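## Task

Move the white radish and the tomato out of the pan and into the bag so both sit completely between the bag's two layers. At the finish, every other item, the white ball included, must still be in the pan. The stuffed part of the bag must rest on the table, with no more than one corner of the bag lying on an arm's base, no part of the bag in the pan, and no part hanging over the table edge by more than about a finger's width.

## Robot and tools

Robot: two six-joint arms, left_arm and right_arm, each ending in a two-finger gripper. In every row and every per-arm list the joints go waist, shoulder, elbow, wrist pitch, wrist yaw, wrist roll. Stated ranges (rad): waist -2.618 to 3.054, shoulder 0.000 to 3.142, elbow 0.000 to 3.142, wrist pitch -1.571 to 1.571, wrist yaw -1.571 to 1.571, wrist roll -2.094 to 2.094. The true end stops may differ from these by up to 0.059 rad (first four joints) or 0.124 rad (yaw, roll).

Frames: the scene frame has its origin at table-top height, halfway between the nominal arm bases; +z points up, +x points out across the table, and left_arm lies toward +y (image left/right does not follow arm names). Calibrated bases in the scene frame: left_arm at (-0.019, +0.343, +0.033) m, quat_wxyz (+1.000, 0, 0, -0.008); right_arm at (-0.046, -0.254, +0.023) m, quat_wxyz (+1.000, 0, 0, +0.016). Gripper positions (m) and orientations (quat_wxyz) in results are given in that arm's own base frame and may be off by a few cm, more when stretched out. The gripper's fingers point along its +z and close along its y; the reported point lies between the pads, roughly 1 cm short of the tips.

The row: 14 numbers, each from -1 to 1, always all 14 even if one arm is idle. Numbers 1-6 are left_arm joint offsets, 7 is left_arm opening, 8-13 are right_arm joint offsets, 14 is right_arm opening. Joint numbers are offsets, not poses: they count from the arm's Joint targets as they stood when the action (or move) began, not from the previous row. Scale: 1.0 equals 2.224 rad for waist, shoulder, elbow and 8.485 rad for the three wrist joints (so 0.1 is about 0.22 rad or 0.85 rad). Sending the same offset in a new action moves the joint further again; all zeros keeps the present targets. The opening is absolute: +1 fully open, -1 shut. A 0 there is a real command, so resend the current value to leave a gripper alone.

execute_actions(actions, cameras): actions is a list of actions; each action is a list of up to 15 rows, each row one 1/30 s step, and a short action repeats its last row to fill 15 steps. An action that would push any joint beyond its range by more than 0.059 rad (waist, shoulder, elbow, wrist pitch) or 0.124 rad (yaw, roll) is rejected for both arms; a malformed action, or a failing first action, voids the whole call. An empty list returns state plus all camera images. cameras: list of names, ["all"], or []; an unknown name voids the call.

move(target, speed, blend, opening_speed, grip_force, blocking, cameras): target is one 14-number row or a list of up to 15 rows, every row an offset from the same starting Joint targets. Joints move together along interpolated paths, no obstacle avoidance. speed: rad/s for the joint with the longest travel, 0.004 to 12.57, default 0.5, single value or one per target. blend: rad of corner rounding per waypoint, default 0 (stop at each). opening_speed: how fast the opening command changes, units of the -1..+1 scale per second, at least 0.2. grip_force: per-pad limit in N, 10 to 50, one value or one per arm; it persists, and below 50 closing is slow. blocking=false returns after about 0.5 s while motion continues. The extra result line move: reports done, off_target, moving, held or fault, plus limits=held if steps were withheld.

wait(seconds 0 to 3600): lets time pass without new commands; returns early if a running move ends. stop(): brakes a running move. zoom_image(camera, region [x0, y0, x1, y1] in pixels, at most 504 by 504) magnifies the newest image of cam_head_left, cam_head_right, cam_high, cam_low, cam_left_wrist or cam_right_wrist (each 896x504). finished_scene(scene): the number of the scene being closed; irreversible, so call it only once the arrangement holds with the robot released.

Result lines: Joint positions and Joint velocities per arm (rad, rad/s) followed by the finger gap (m; 0.094 when open); Joint targets, the base for your next offsets; Tool commands; grip_measured, the measured opening on the command scale (a few mm too wide when empty, narrower than a squeezed part); joint torques (offset, noisy, wrap at ±28 N m on joints 1-3). joint sent to its limit means a joint was clipped at its end stop. joint command not followed means the clearance check altered targets. MOTOR HOT appears near 75 °C; an OVER-TEMPERATURE FAULT at 90 °C folds that arm and disables it for the rest of the scene.

Cautions: joint speed is capped and each step's target stays within a lead of the measured angle, so big offsets need several actions. Squash-prone items (tomato, banana, orange) should be closed on slowly with a lowered grip_force. To release, command an opening well above grip_measured. Do not drop or toss items, let go of moving ones, strike the table or fixed parts, or let the arms touch or grip each other. Nothing may leave the table. Stalled pushing and long stretched holds heat motors; back targets off past the measured positions to end a press. Loose objects can occasionally be nudged by an outside push, so recheck with cameras before finishing.

Each tool is called after "Emit:" by a JSON object that holds its "api" and its "payload".

## Session

Emit:
{"api": "execute_actions", "payload": {"actions": []}}

Scene clock: 0.00 s.
left_arm: end_effector_position=(+0.3974, -0.0003, +0.0922) grip_measured=+1.000 end_effector_quat_wxyz=(+0.578, -0.042, +0.815, -0.028) | right_arm: end_effector_position=(+0.3882, -0.0040, +0.0938) grip_measured=+1.000 end_effector_quat_wxyz=(+0.584, -0.002, +0.812, -0.016)
Joint positions: left_arm=[-0.004 1.548 0.371 0.839 -0.008 -0.102 0.094] | right_arm=[0 1.515 0.33 0.862 0.024 -0.022 0.094]
Joint velocities: within noise
Joint torques (N m): no reading
Heat: left arm: 25 °C; right arm: 28 °C.
Joint targets: left_arm=[-0.004 1.545 0.375 0.833 -0.008 -0.102] | right_arm=[0.000 1.507 0.340 0.875 0.024 -0.022]
Tool commands: left_gripper/opening=+1.0 right_gripper/opening=+1.0

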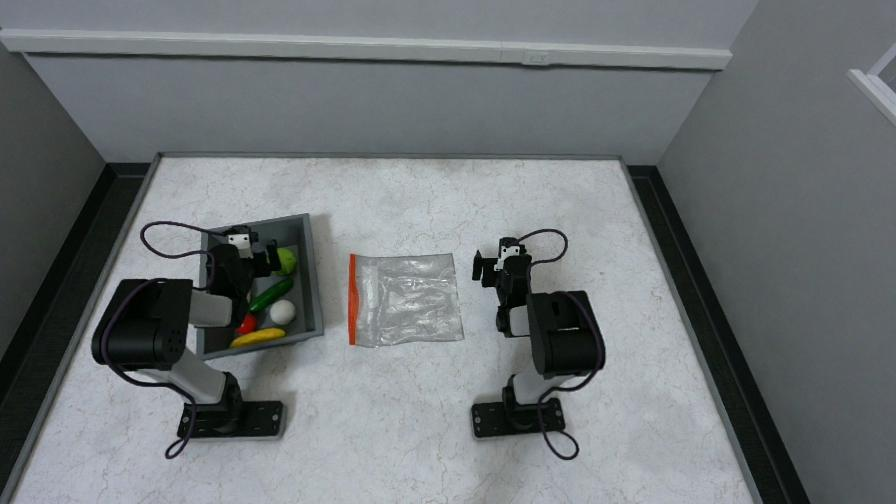

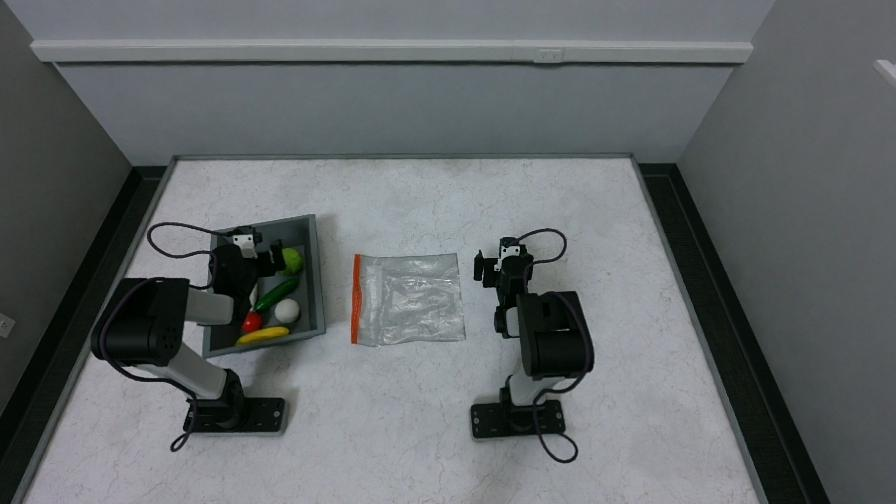

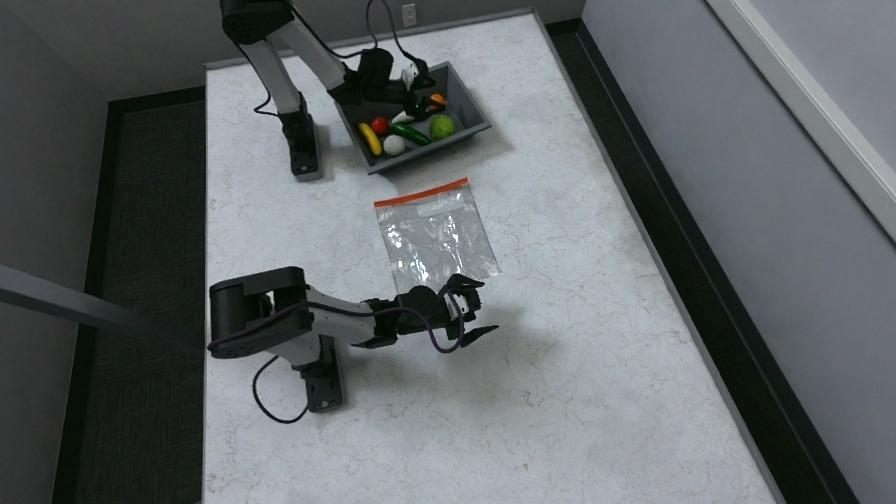

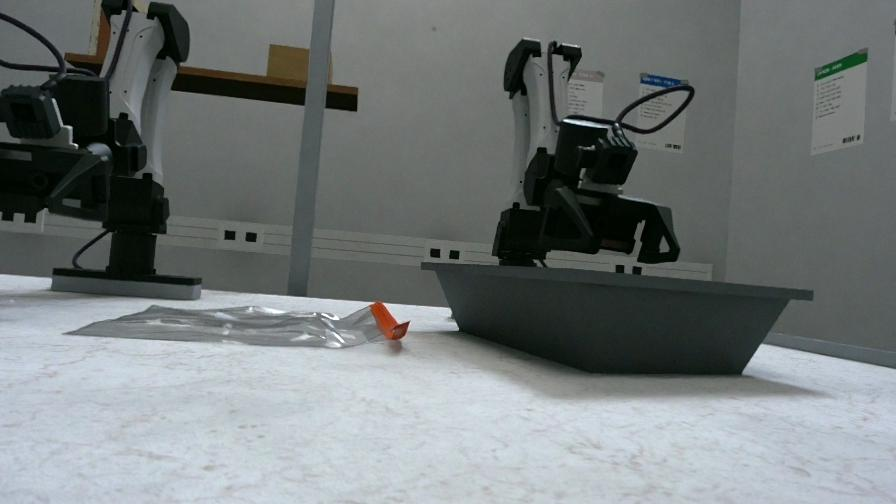

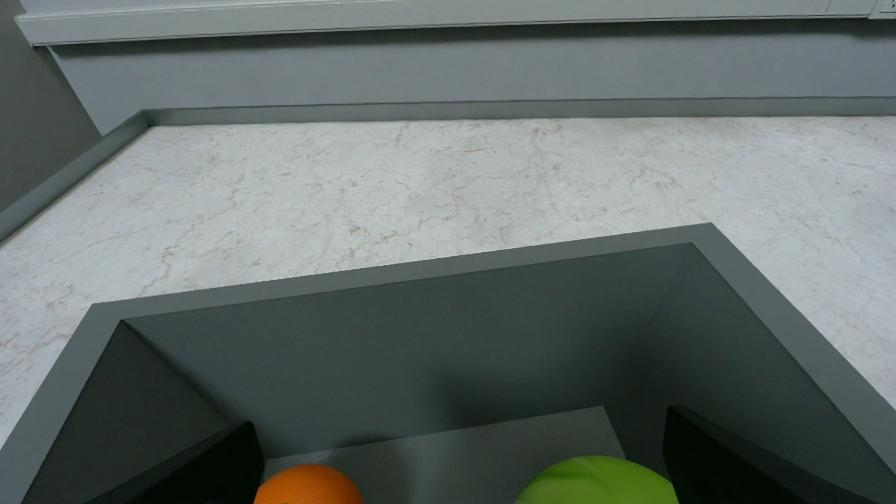

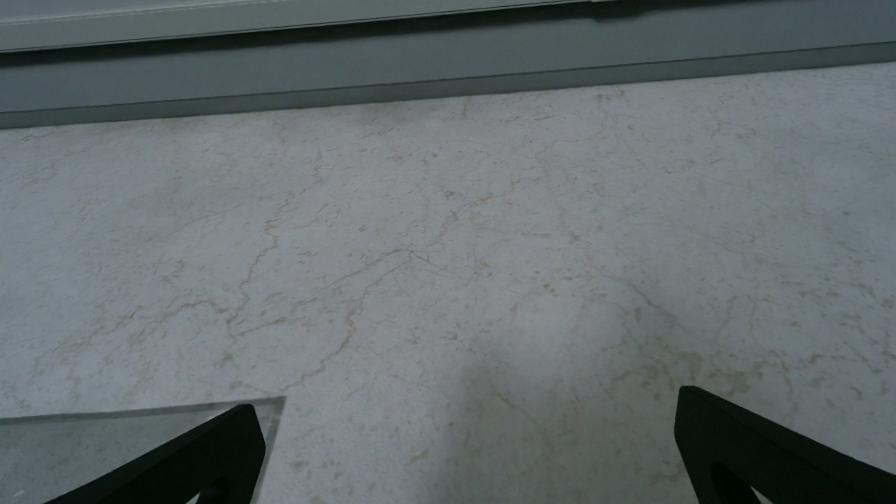

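Emit:
{"api": "zoom_image", "payload": {"camera": "cam_head_left", "region": [130, 200, 350, 380]}}

Emit:
{"api": "zoom_image", "payload": {"camera": "cam_head_left", "region": [330, 220, 610, 450]}}

Emit:
{"api": "zoom_image", "payload": {"camera": "cam_high", "region": [330, 50, 510, 190]}}

Emit:
{"api": "zoom_image", "payload": {"camera": "cam_high", "region": [350, 160, 530, 310]}}

Scaled by 2.291 from the camera's image (finer frame: 1280x720).

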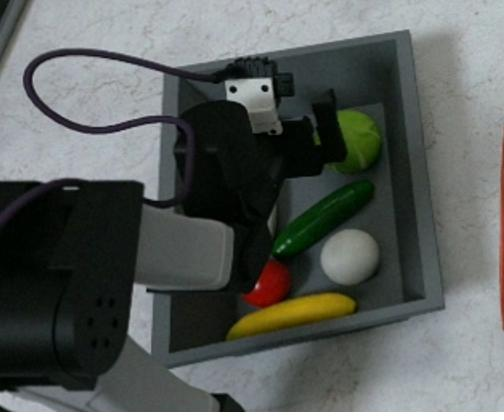

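Scaled by 1.800 from the camera's image (finer frame: 1280x720).

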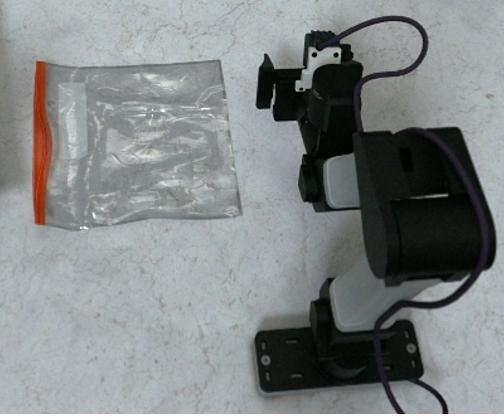

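Scaled by 2.800 from the camera's image (finer frame: 1280x720).

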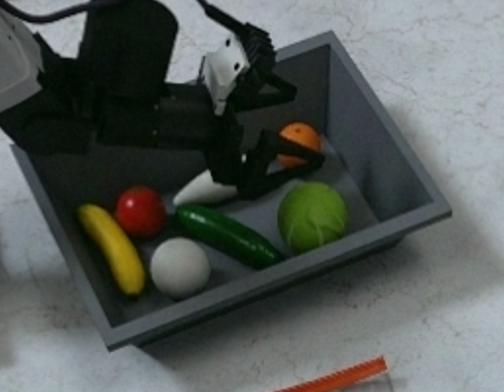

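Scaled by 2.800 from the camera's image (finer frame: 1280x720).

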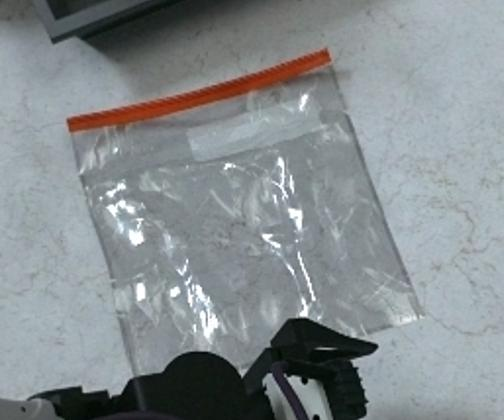

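Emit:
{"api": "zoom_image", "payload": {"camera": "cam_low", "region": [50, 280, 470, 380]}}

Emit:
{"api": "zoom_image", "payload": {"camera": "cam_head_right", "region": [330, 230, 490, 370]}}

Scaled by 1.200 from the camera's image (finer frame: 1280x720).

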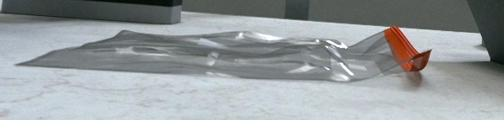

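Scaled by 3.150 from the camera's image (finer frame: 1280x720).

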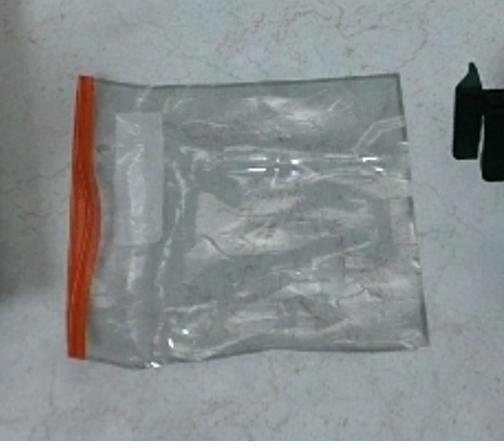

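Emit:
{"api": "zoom_image", "payload": {"camera": "cam_low", "region": [320, 290, 430, 360]}}

Emit:
{"api": "zoom_image", "payload": {"camera": "cam_high", "region": [365, 170, 485, 230]}}

Scaled by 4.582 from the camera's image (finer frame: 1280x720).

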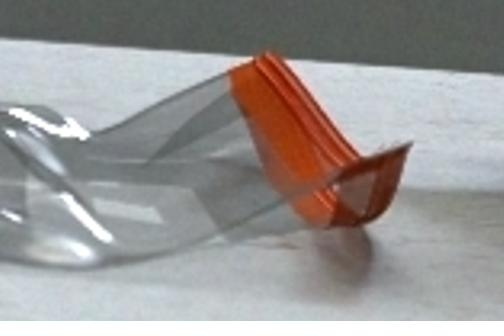

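Scaled by 4.200 from the camera's image (finer frame: 1280x720).

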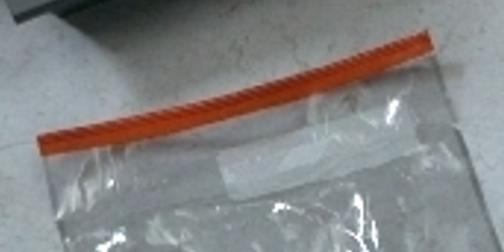

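Emit:
{"api": "move", "payload": {"target": [[0.0018,0.0247,0.2361,-0.0628,0.048,0.012,1,0,0,0,0,0,0,1],[0.0018,0.0985,0.3507,-0.2115,0.1188,0.012,1,0,0,0,0,0,0,1]], "speed": 1.2, "blend": 0.2, "cameras": ["cam_head_left","cam_head_right","cam_left_wrist","cam_high"]}}

Scene clock: 9.90 s.
left_arm: end_effector_position=(+0.3023, -0.1464, +0.1119) grip_measured=+1.000 end_effector_quat_wxyz=(+0.000, -0.001, +0.881, -0.473) | right_arm: end_effector_position=(+0.3882, -0.0040, +0.0938) grip_measured=+1.000 end_effector_quat_wxyz=(+0.584, -0.002, +0.812, -0.016)
Joint positions: left_arm=[-0.004 1.746 1.135 -0.949 0.986 -0.012 0.094] | right_arm=[0 1.515 0.33 0.862 0.024 -0.022 0.094]
Joint torques (N m): left_arm=[0.55 -5.97 8.51 0.3 0.64 0.11] | right_arm=[0.03 -5.48 6.22 1.98 -0.02 0.04]
Heat: left arm: 28 °C; right arm: 28 °C.
Joint targets: left_arm=[0.000 1.764 1.155 -0.962 1.000 0.000] | right_arm=[0.000 1.507 0.340 0.875 0.024 -0.022]
move: done
Images, in order (width x height): cam_head_left 896x504, cam_head_right 896x504, cam_high 896x504, cam_left_wrist 896x504.

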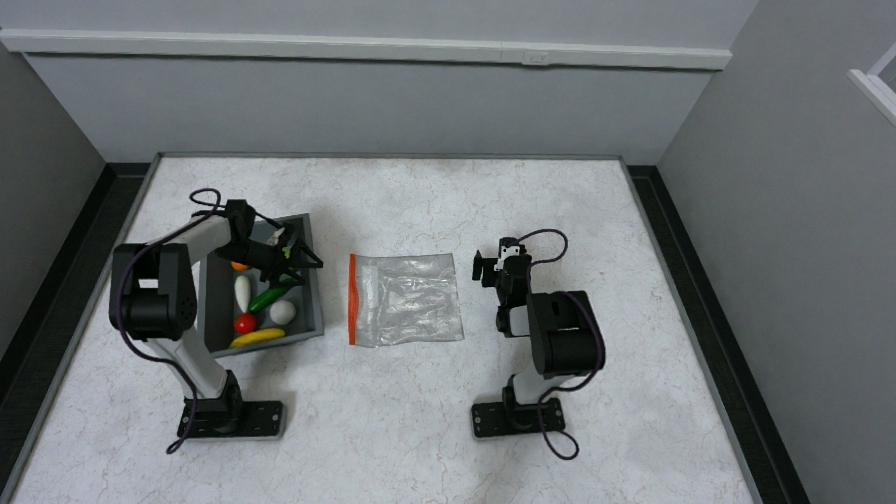

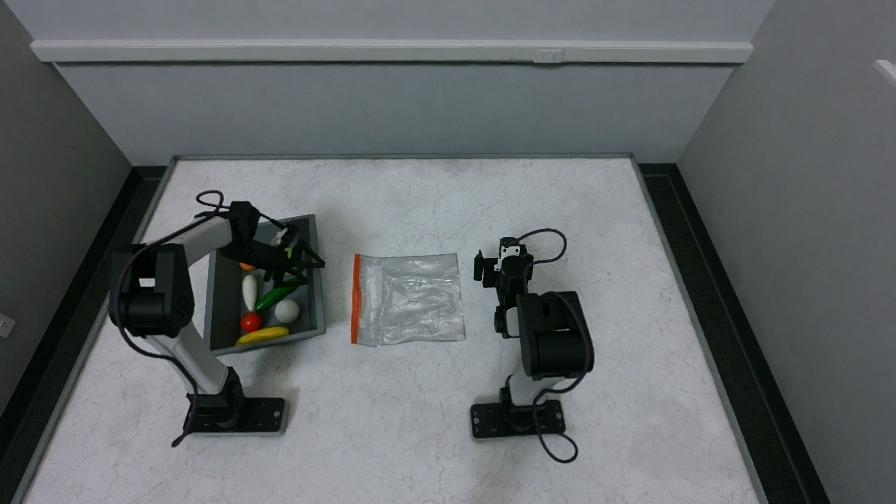

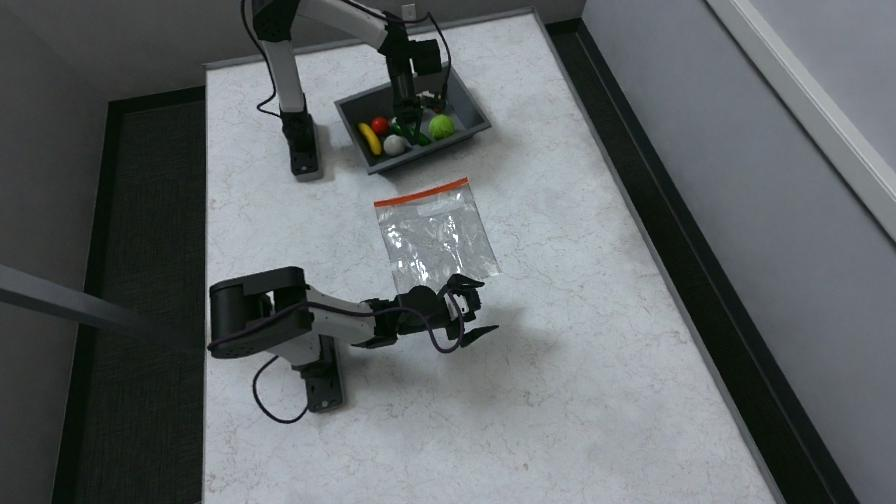

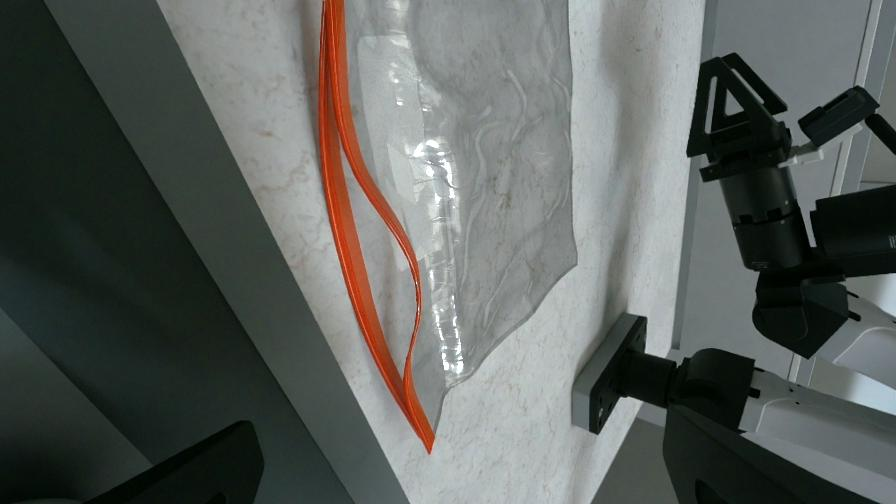

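Emit:
{"api": "zoom_image", "payload": {"camera": "cam_head_left", "region": [320, 235, 400, 365]}}

Emit:
{"api": "zoom_image", "payload": {"camera": "cam_head_right", "region": [320, 235, 400, 365]}}

Emit:
{"api": "zoom_image", "payload": {"camera": "cam_left_wrist", "region": [250, 0, 650, 480]}}

Scaled by 3.877 from the camera's image (finer frame: 1280x720).

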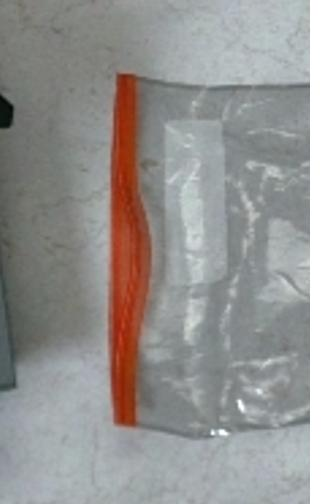

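Scaled by 3.877 from the camera's image (finer frame: 1280x720).

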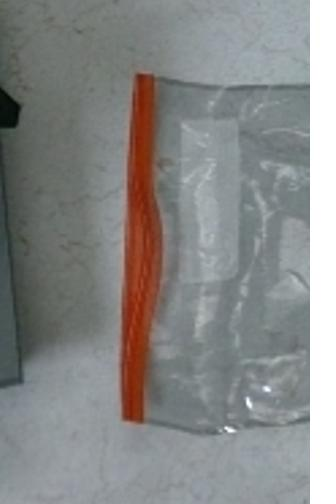

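Scaled by 1.050 from the camera's image (finer frame: 1280x720).

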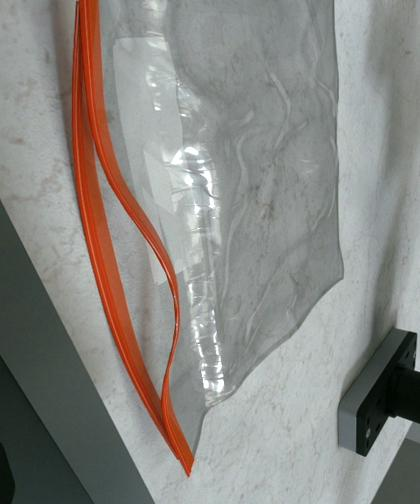

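Emit:
{"api": "move", "payload": {"target": [0,-0.0733,0.0710,-0.0378,-0.1179,0,1,0.3572,0.4521,0.9526,-0.2819,-0.0028,0.1,0.277], "speed": 1.3, "cameras": ["cam_head_left","cam_high","cam_low","cam_left_wrist","cam_right_wrist"]}}

Scene clock: 17.03 s.
left_arm: end_effector_position=(+0.2776, -0.0039, +0.1069) grip_measured=+1.000 end_effector_quat_wxyz=(-0.015, -0.004, +1.000, -0.008) | right_arm: end_effector_position=(+0.3341, +0.3428, +0.0703) grip_measured=+0.278 end_effector_quat_wxyz=(+0.002, +0.009, +1.000, -0.001)
Joint positions: left_arm=[-0.004 1.622 1.293 -1.271 0.016 -0.012 0.094] | right_arm=[0.8 2.492 2.432 -1.51 0.005 0.818 0.06]
Joint torques (N m): left_arm=[0.55 -8.13 8.77 0.2 -0.13 0.06] | right_arm=[-0.44 -11.07 8.46 0.18 -0.03 0.17]
Heat: left arm: 27 °C; right arm: 29 °C.
Joint targets: left_arm=[0.000 1.601 1.313 -1.283 0.000 0.000] | right_arm=[0.795 2.512 2.459 -1.517 0.001 0.826]
move: done

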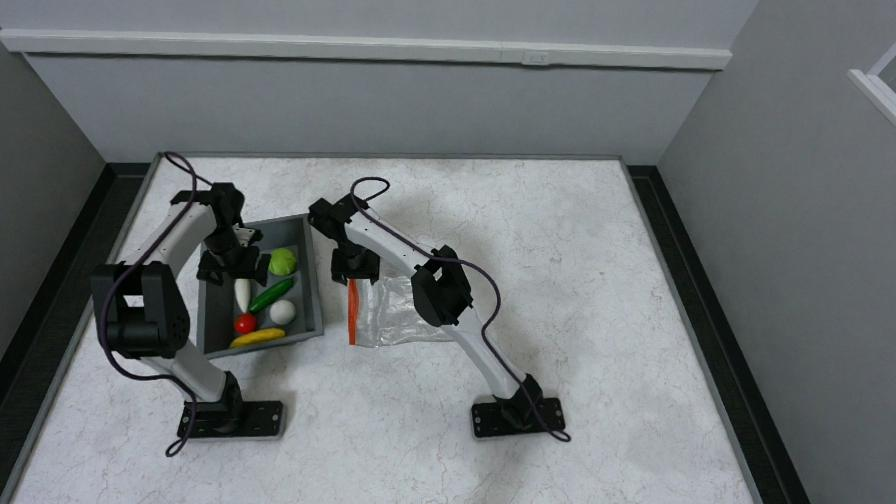

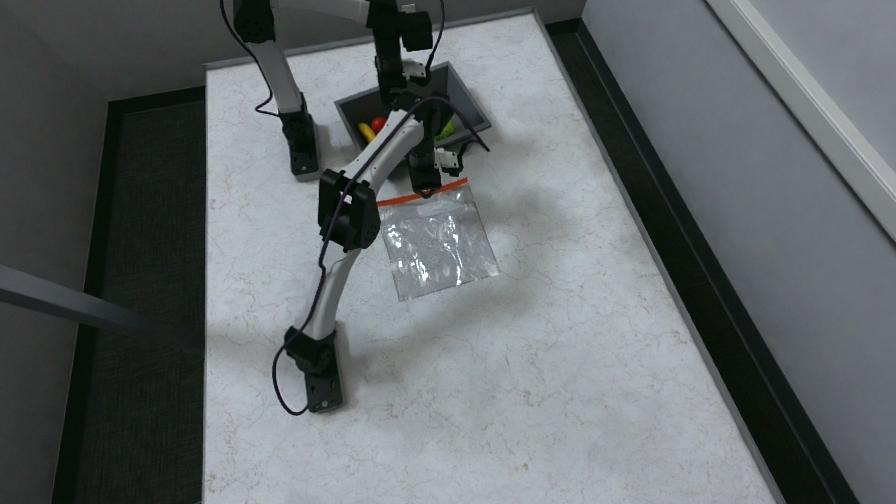

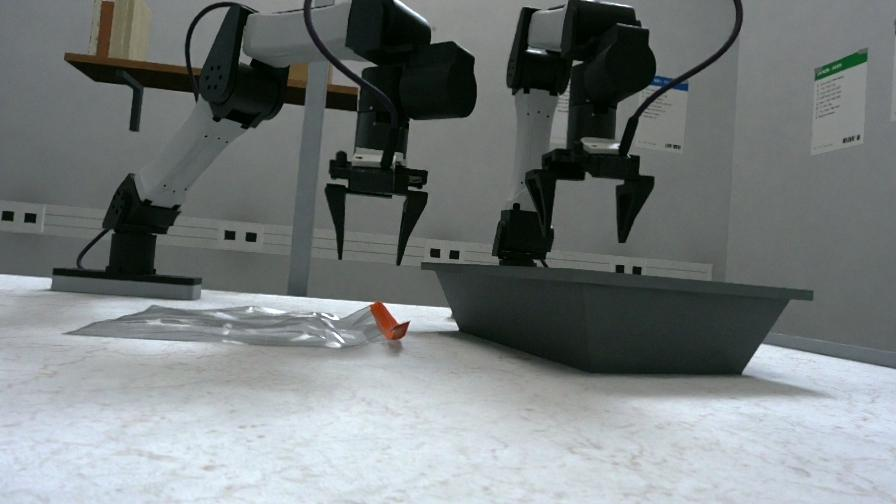

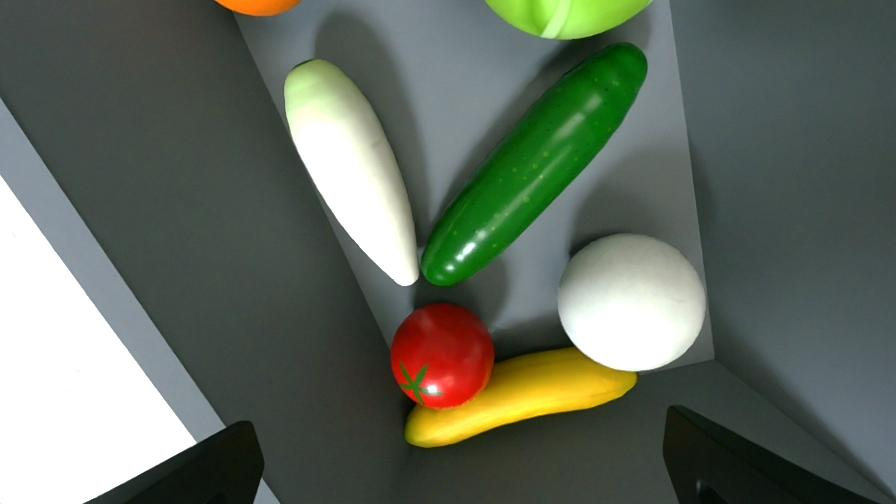

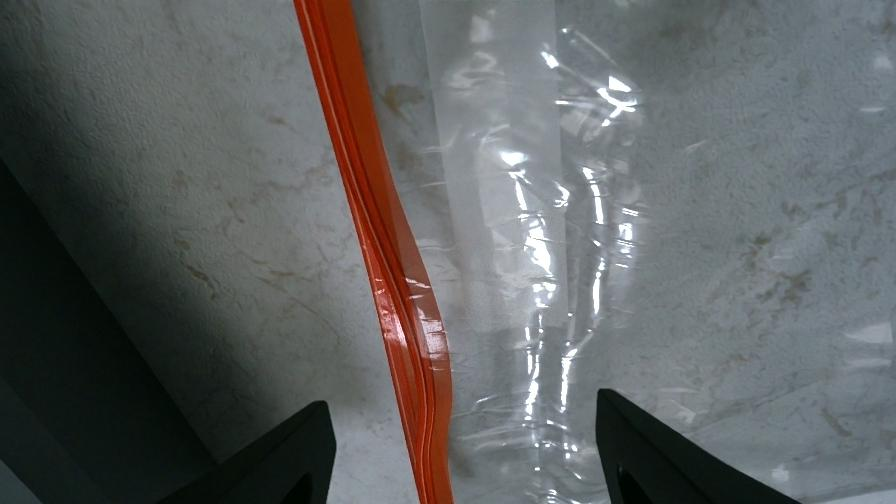

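Emit:
{"api": "zoom_image", "payload": {"camera": "cam_right_wrist", "region": [300, 180, 560, 504]}}

Emit:
{"api": "zoom_image", "payload": {"camera": "cam_low", "region": [310, 230, 470, 360]}}

Scaled by 1.556 from the camera's image (finer frame: 1280x720).

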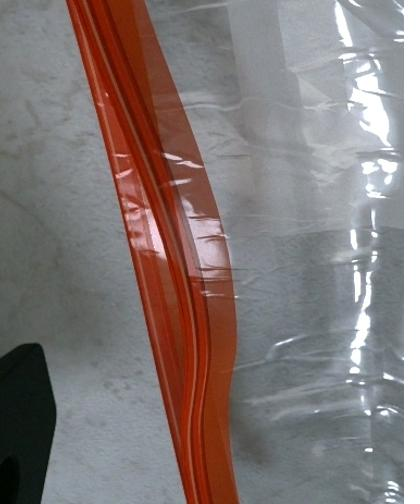

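Scaled by 3.150 from the camera's image (finer frame: 1280x720).

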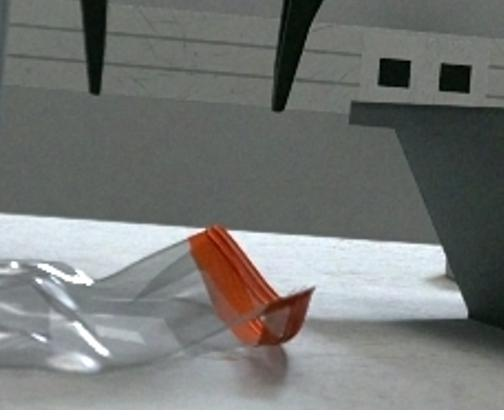

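Emit:
{"api": "move", "payload": {"target": [0,0,0,0,0,0,1,0.0077,0.0097,-0.0604,0.0183,0,0.0021,0.277], "speed": 0.6, "cameras": ["cam_low","cam_right_wrist"]}}

Scene clock: 19.73 s.
left_arm: end_effector_position=(+0.2776, -0.0039, +0.1069) grip_measured=+1.000 end_effector_quat_wxyz=(-0.015, -0.004, +1.000, -0.008) | right_arm: end_effector_position=(+0.3374, +0.3511, +0.0277) grip_measured=+0.278 end_effector_quat_wxyz=(+0.001, +0.015, +1.000, -0.003)
Joint positions: left_arm=[-0.004 1.622 1.293 -1.271 0.016 -0.012 0.094] | right_arm=[0.807 2.526 2.324 -1.372 0.005 0.837 0.06]
Joint torques (N m): left_arm=[0.53 -8.21 8.84 0.2 -0.15 0.07] | right_arm=[0.53 -12.23 5.98 0.38 -0.02 0.13]
Heat: left arm: 27 °C; right arm: 30 °C.
Joint targets: left_arm=[0.000 1.601 1.313 -1.282 0.000 0.000] | right_arm=[0.812 2.534 2.325 -1.361 0.001 0.844]
move: done

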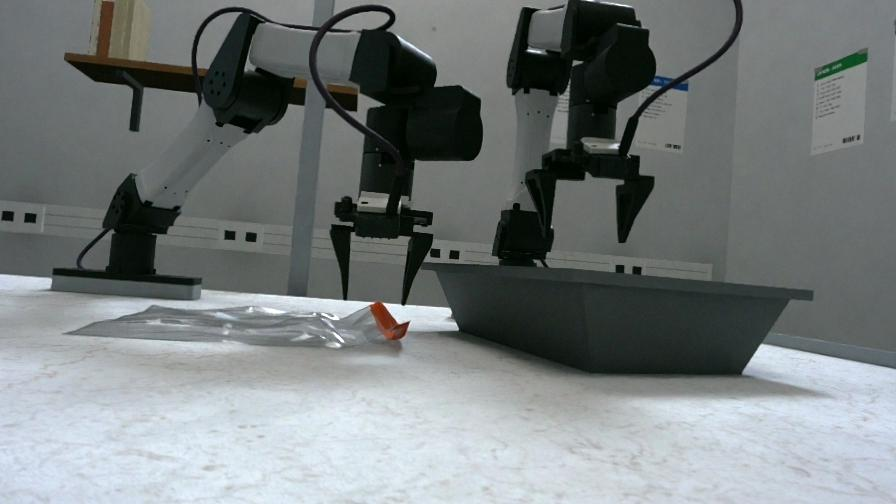

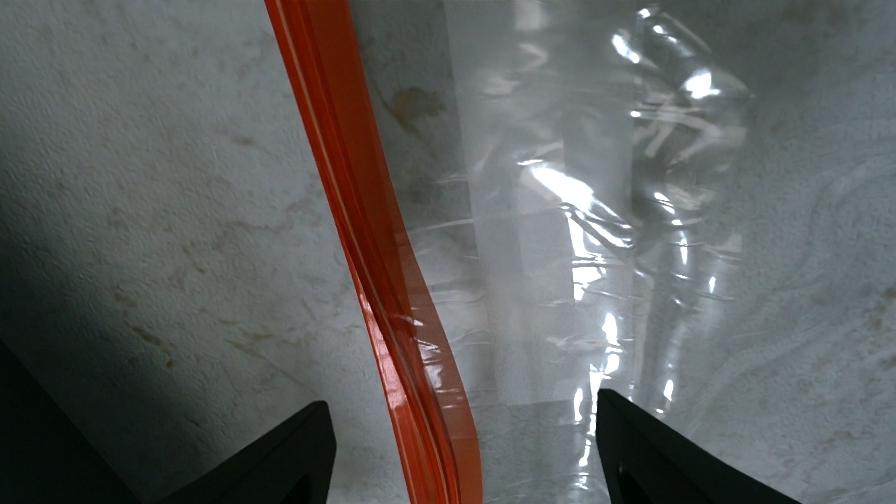

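Emit:
{"api": "zoom_image", "payload": {"camera": "cam_low", "region": [320, 270, 440, 360]}}

Emit:
{"api": "zoom_image", "payload": {"camera": "cam_right_wrist", "region": [300, 250, 630, 504]}}

Scaled by 4.200 from the camera's image (finer frame: 1280x720).

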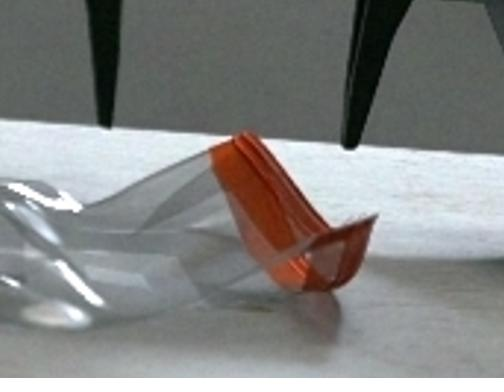

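Scaled by 1.527 from the camera's image (finer frame: 1280x720).

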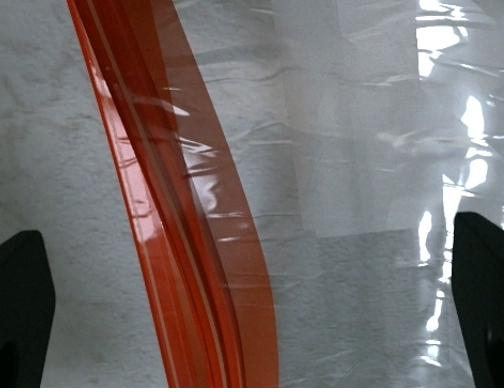

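Emit:
{"api": "move", "payload": {"target": [0,0,0,0,0,0,1,0,0.0003,-0.0208,0.0055,0,0,0.277], "speed": 0.3, "cameras": ["cam_low","cam_right_wrist"]}}

Emit:
{"api": "zoom_image", "payload": {"camera": "cam_low", "region": [320, 270, 440, 360]}}

Scene clock: 21.80 s.
left_arm: end_effector_position=(+0.2776, -0.0039, +0.1069) grip_measured=+1.000 end_effector_quat_wxyz=(-0.015, -0.004, +1.000, -0.008) | right_arm: end_effector_position=(+0.3381, +0.3518, +0.0169) grip_measured=+0.278 end_effector_quat_wxyz=(+0.002, +0.015, +1.000, -0.001)
Joint positions: left_arm=[-0.004 1.622 1.293 -1.271 0.016 -0.012 0.094] | right_arm=[0.807 2.526 2.281 -1.326 0.005 0.837 0.06]
Joint torques (N m): left_arm=[0.5 -8.18 8.83 0.21 -0.14 0.07] | right_arm=[0.53 -12.48 5.59 0.37 -0.03 0.13]
Heat: left arm: 27 °C; right arm: 31 °C.
Joint targets: left_arm=[0.000 1.601 1.313 -1.282 0.000 0.000] | right_arm=[0.812 2.534 2.279 -1.315 0.001 0.844]
move: done

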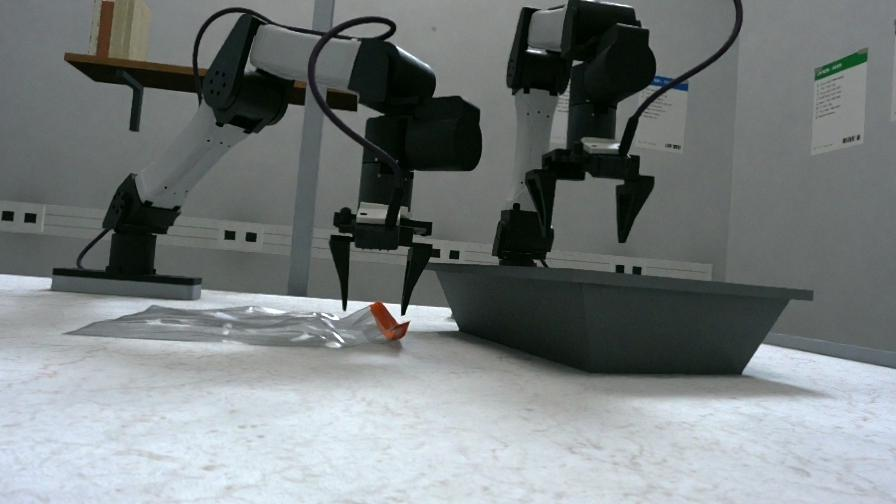

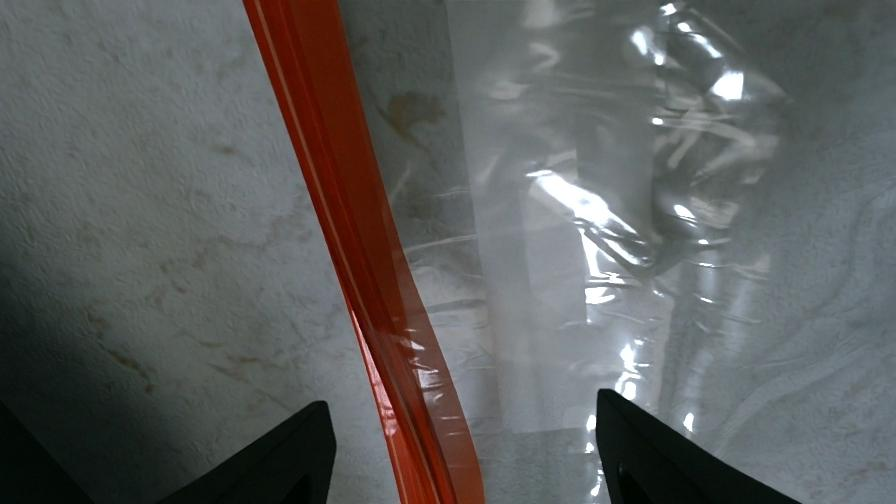

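Scaled by 4.200 from the camera's image (finer frame: 1280x720).

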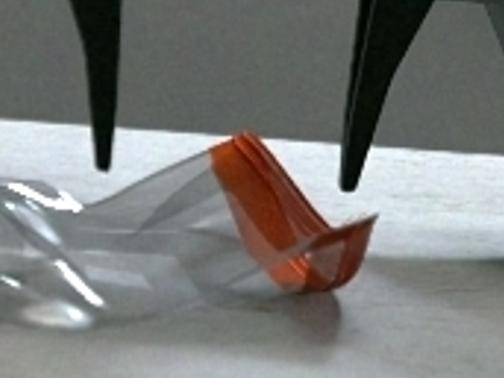

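Emit:
{"api": "move", "payload": {"target": [0,0,0,0,0,0,1,0,0,-0.0069,0.0018,0,0,0.277], "speed": 0.3, "cameras": ["cam_low","cam_right_wrist"]}}

Emit:
{"api": "zoom_image", "payload": {"camera": "cam_low", "region": [320, 270, 440, 360]}}

Scene clock: 22.87 s.
left_arm: end_effector_position=(+0.2776, -0.0039, +0.1069) grip_measured=+1.000 end_effector_quat_wxyz=(-0.015, -0.004, +1.000, -0.008) | right_arm: end_effector_position=(+0.3382, +0.3519, +0.0132) grip_measured=+0.278 end_effector_quat_wxyz=(+0.002, +0.015, +1.000, -0.001)
Joint positions: left_arm=[-0.004 1.622 1.293 -1.271 0.016 -0.012 0.094] | right_arm=[0.807 2.526 2.267 -1.31 0.005 0.837 0.06]
Joint torques (N m): left_arm=[0.54 -8.16 8.85 0.21 -0.15 0.07] | right_arm=[0.55 -12.25 5.63 0.32 -0.03 0.12]
Heat: left arm: 27 °C; right arm: 31 °C.
Joint targets: left_arm=[0.000 1.601 1.313 -1.282 0.000 0.000] | right_arm=[0.812 2.534 2.263 -1.300 0.001 0.844]
move: done

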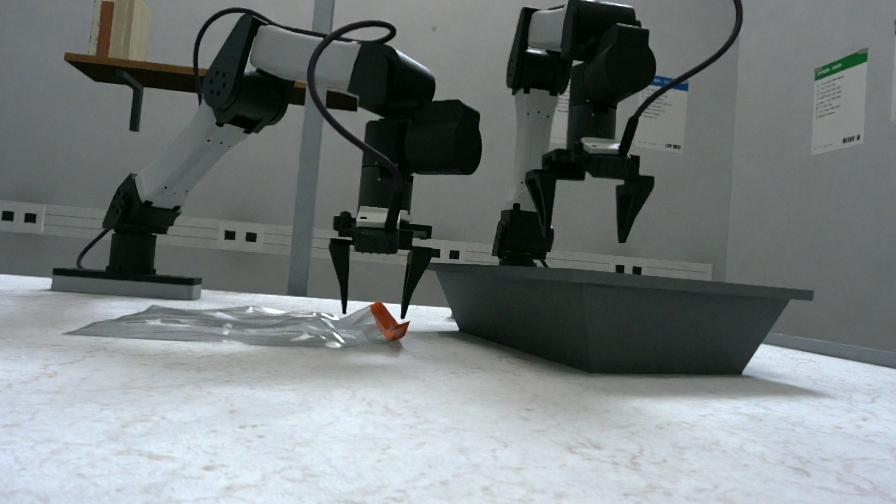

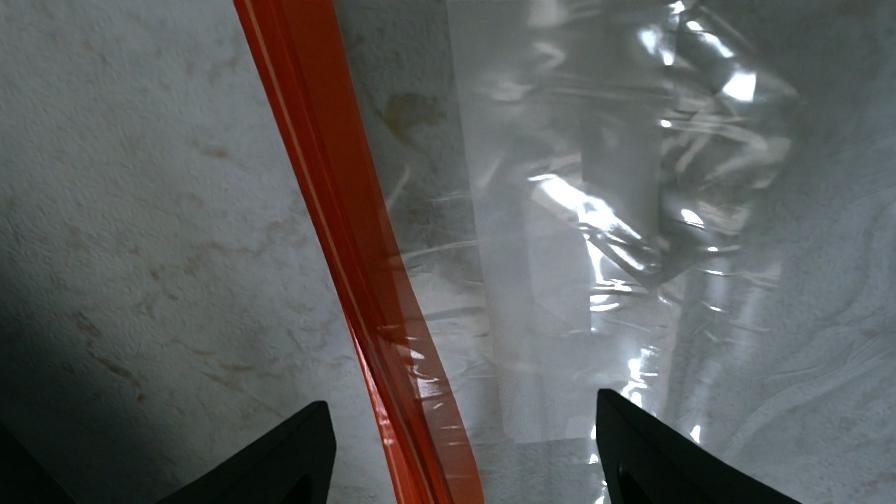

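Scaled by 4.200 from the camera's image (finer frame: 1280x720).

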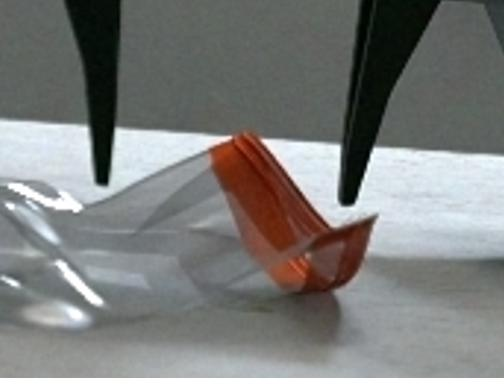

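Emit:
{"api": "move", "payload": {"target": [0,0,0,0,0,0,1,0,0,0,0,0,0,-1], "opening_speed": 1.5, "cameras": ["cam_low","cam_right_wrist"]}}

Emit:
{"api": "zoom_image", "payload": {"camera": "cam_low", "region": [320, 270, 440, 360]}}

Emit:
{"api": "zoom_image", "payload": {"camera": "cam_right_wrist", "region": [300, 250, 630, 504]}}

Scene clock: 24.63 s.
left_arm: end_effector_position=(+0.2776, -0.0039, +0.1069) grip_measured=+1.000 end_effector_quat_wxyz=(-0.015, -0.004, +1.000, -0.008) | right_arm: end_effector_position=(+0.3384, +0.3521, +0.0132) grip_measured=-0.990 end_effector_quat_wxyz=(+0.003, +0.015, +1.000, -0.001)
Joint positions: left_arm=[-0.004 1.622 1.293 -1.271 0.016 -0.012 0.094] | right_arm=[0.807 2.526 2.267 -1.309 0.005 0.837 0]
Joint torques (N m): left_arm=[0.53 -8.17 8.83 0.2 -0.15 0.07] | right_arm=[0.55 -12.34 5.64 0.35 -0.03 0.13]
Heat: left arm: 28 °C; right arm: 31 °C.
Joint targets: left_arm=[0.000 1.601 1.313 -1.282 0.000 0.000] | right_arm=[0.812 2.534 2.263 -1.299 0.001 0.844]
move: done

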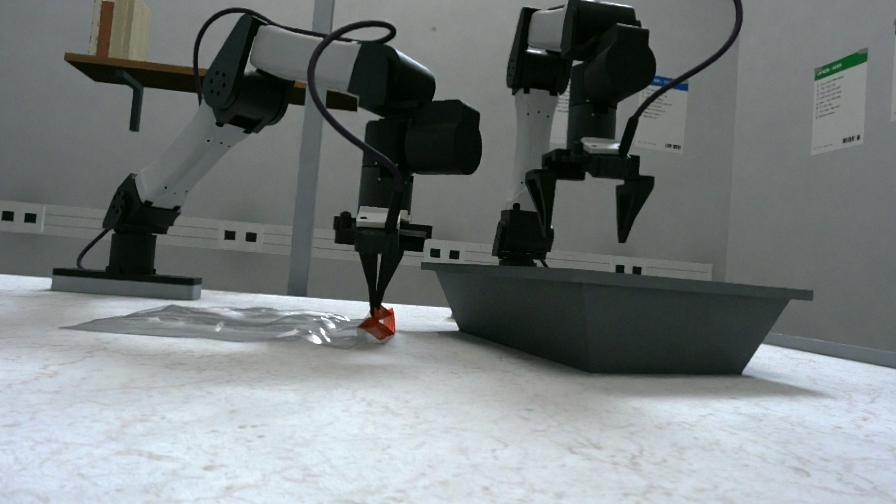

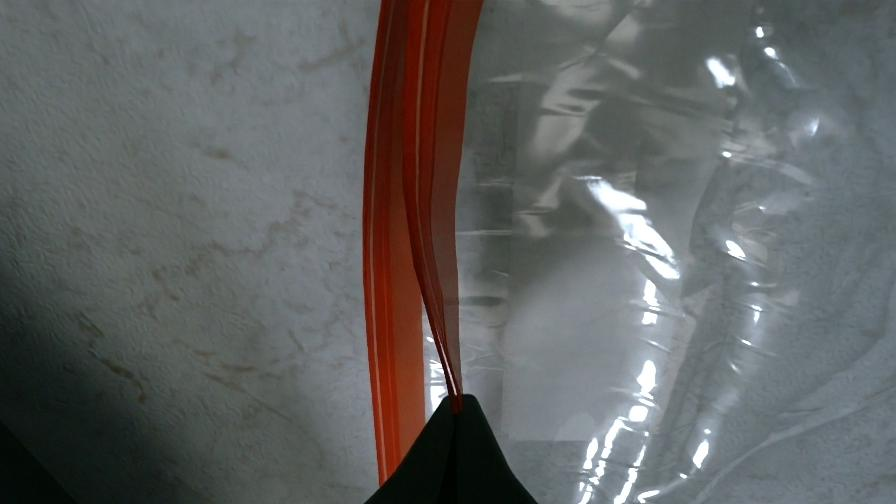

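Scaled by 4.200 from the camera's image (finer frame: 1280x720).

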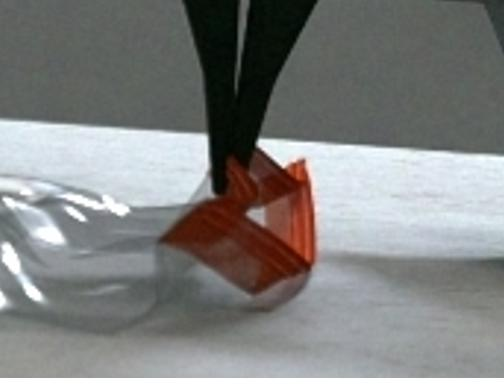

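Scaled by 1.527 from the camera's image (finer frame: 1280x720).

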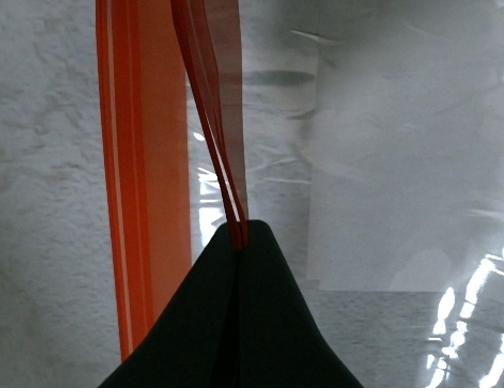

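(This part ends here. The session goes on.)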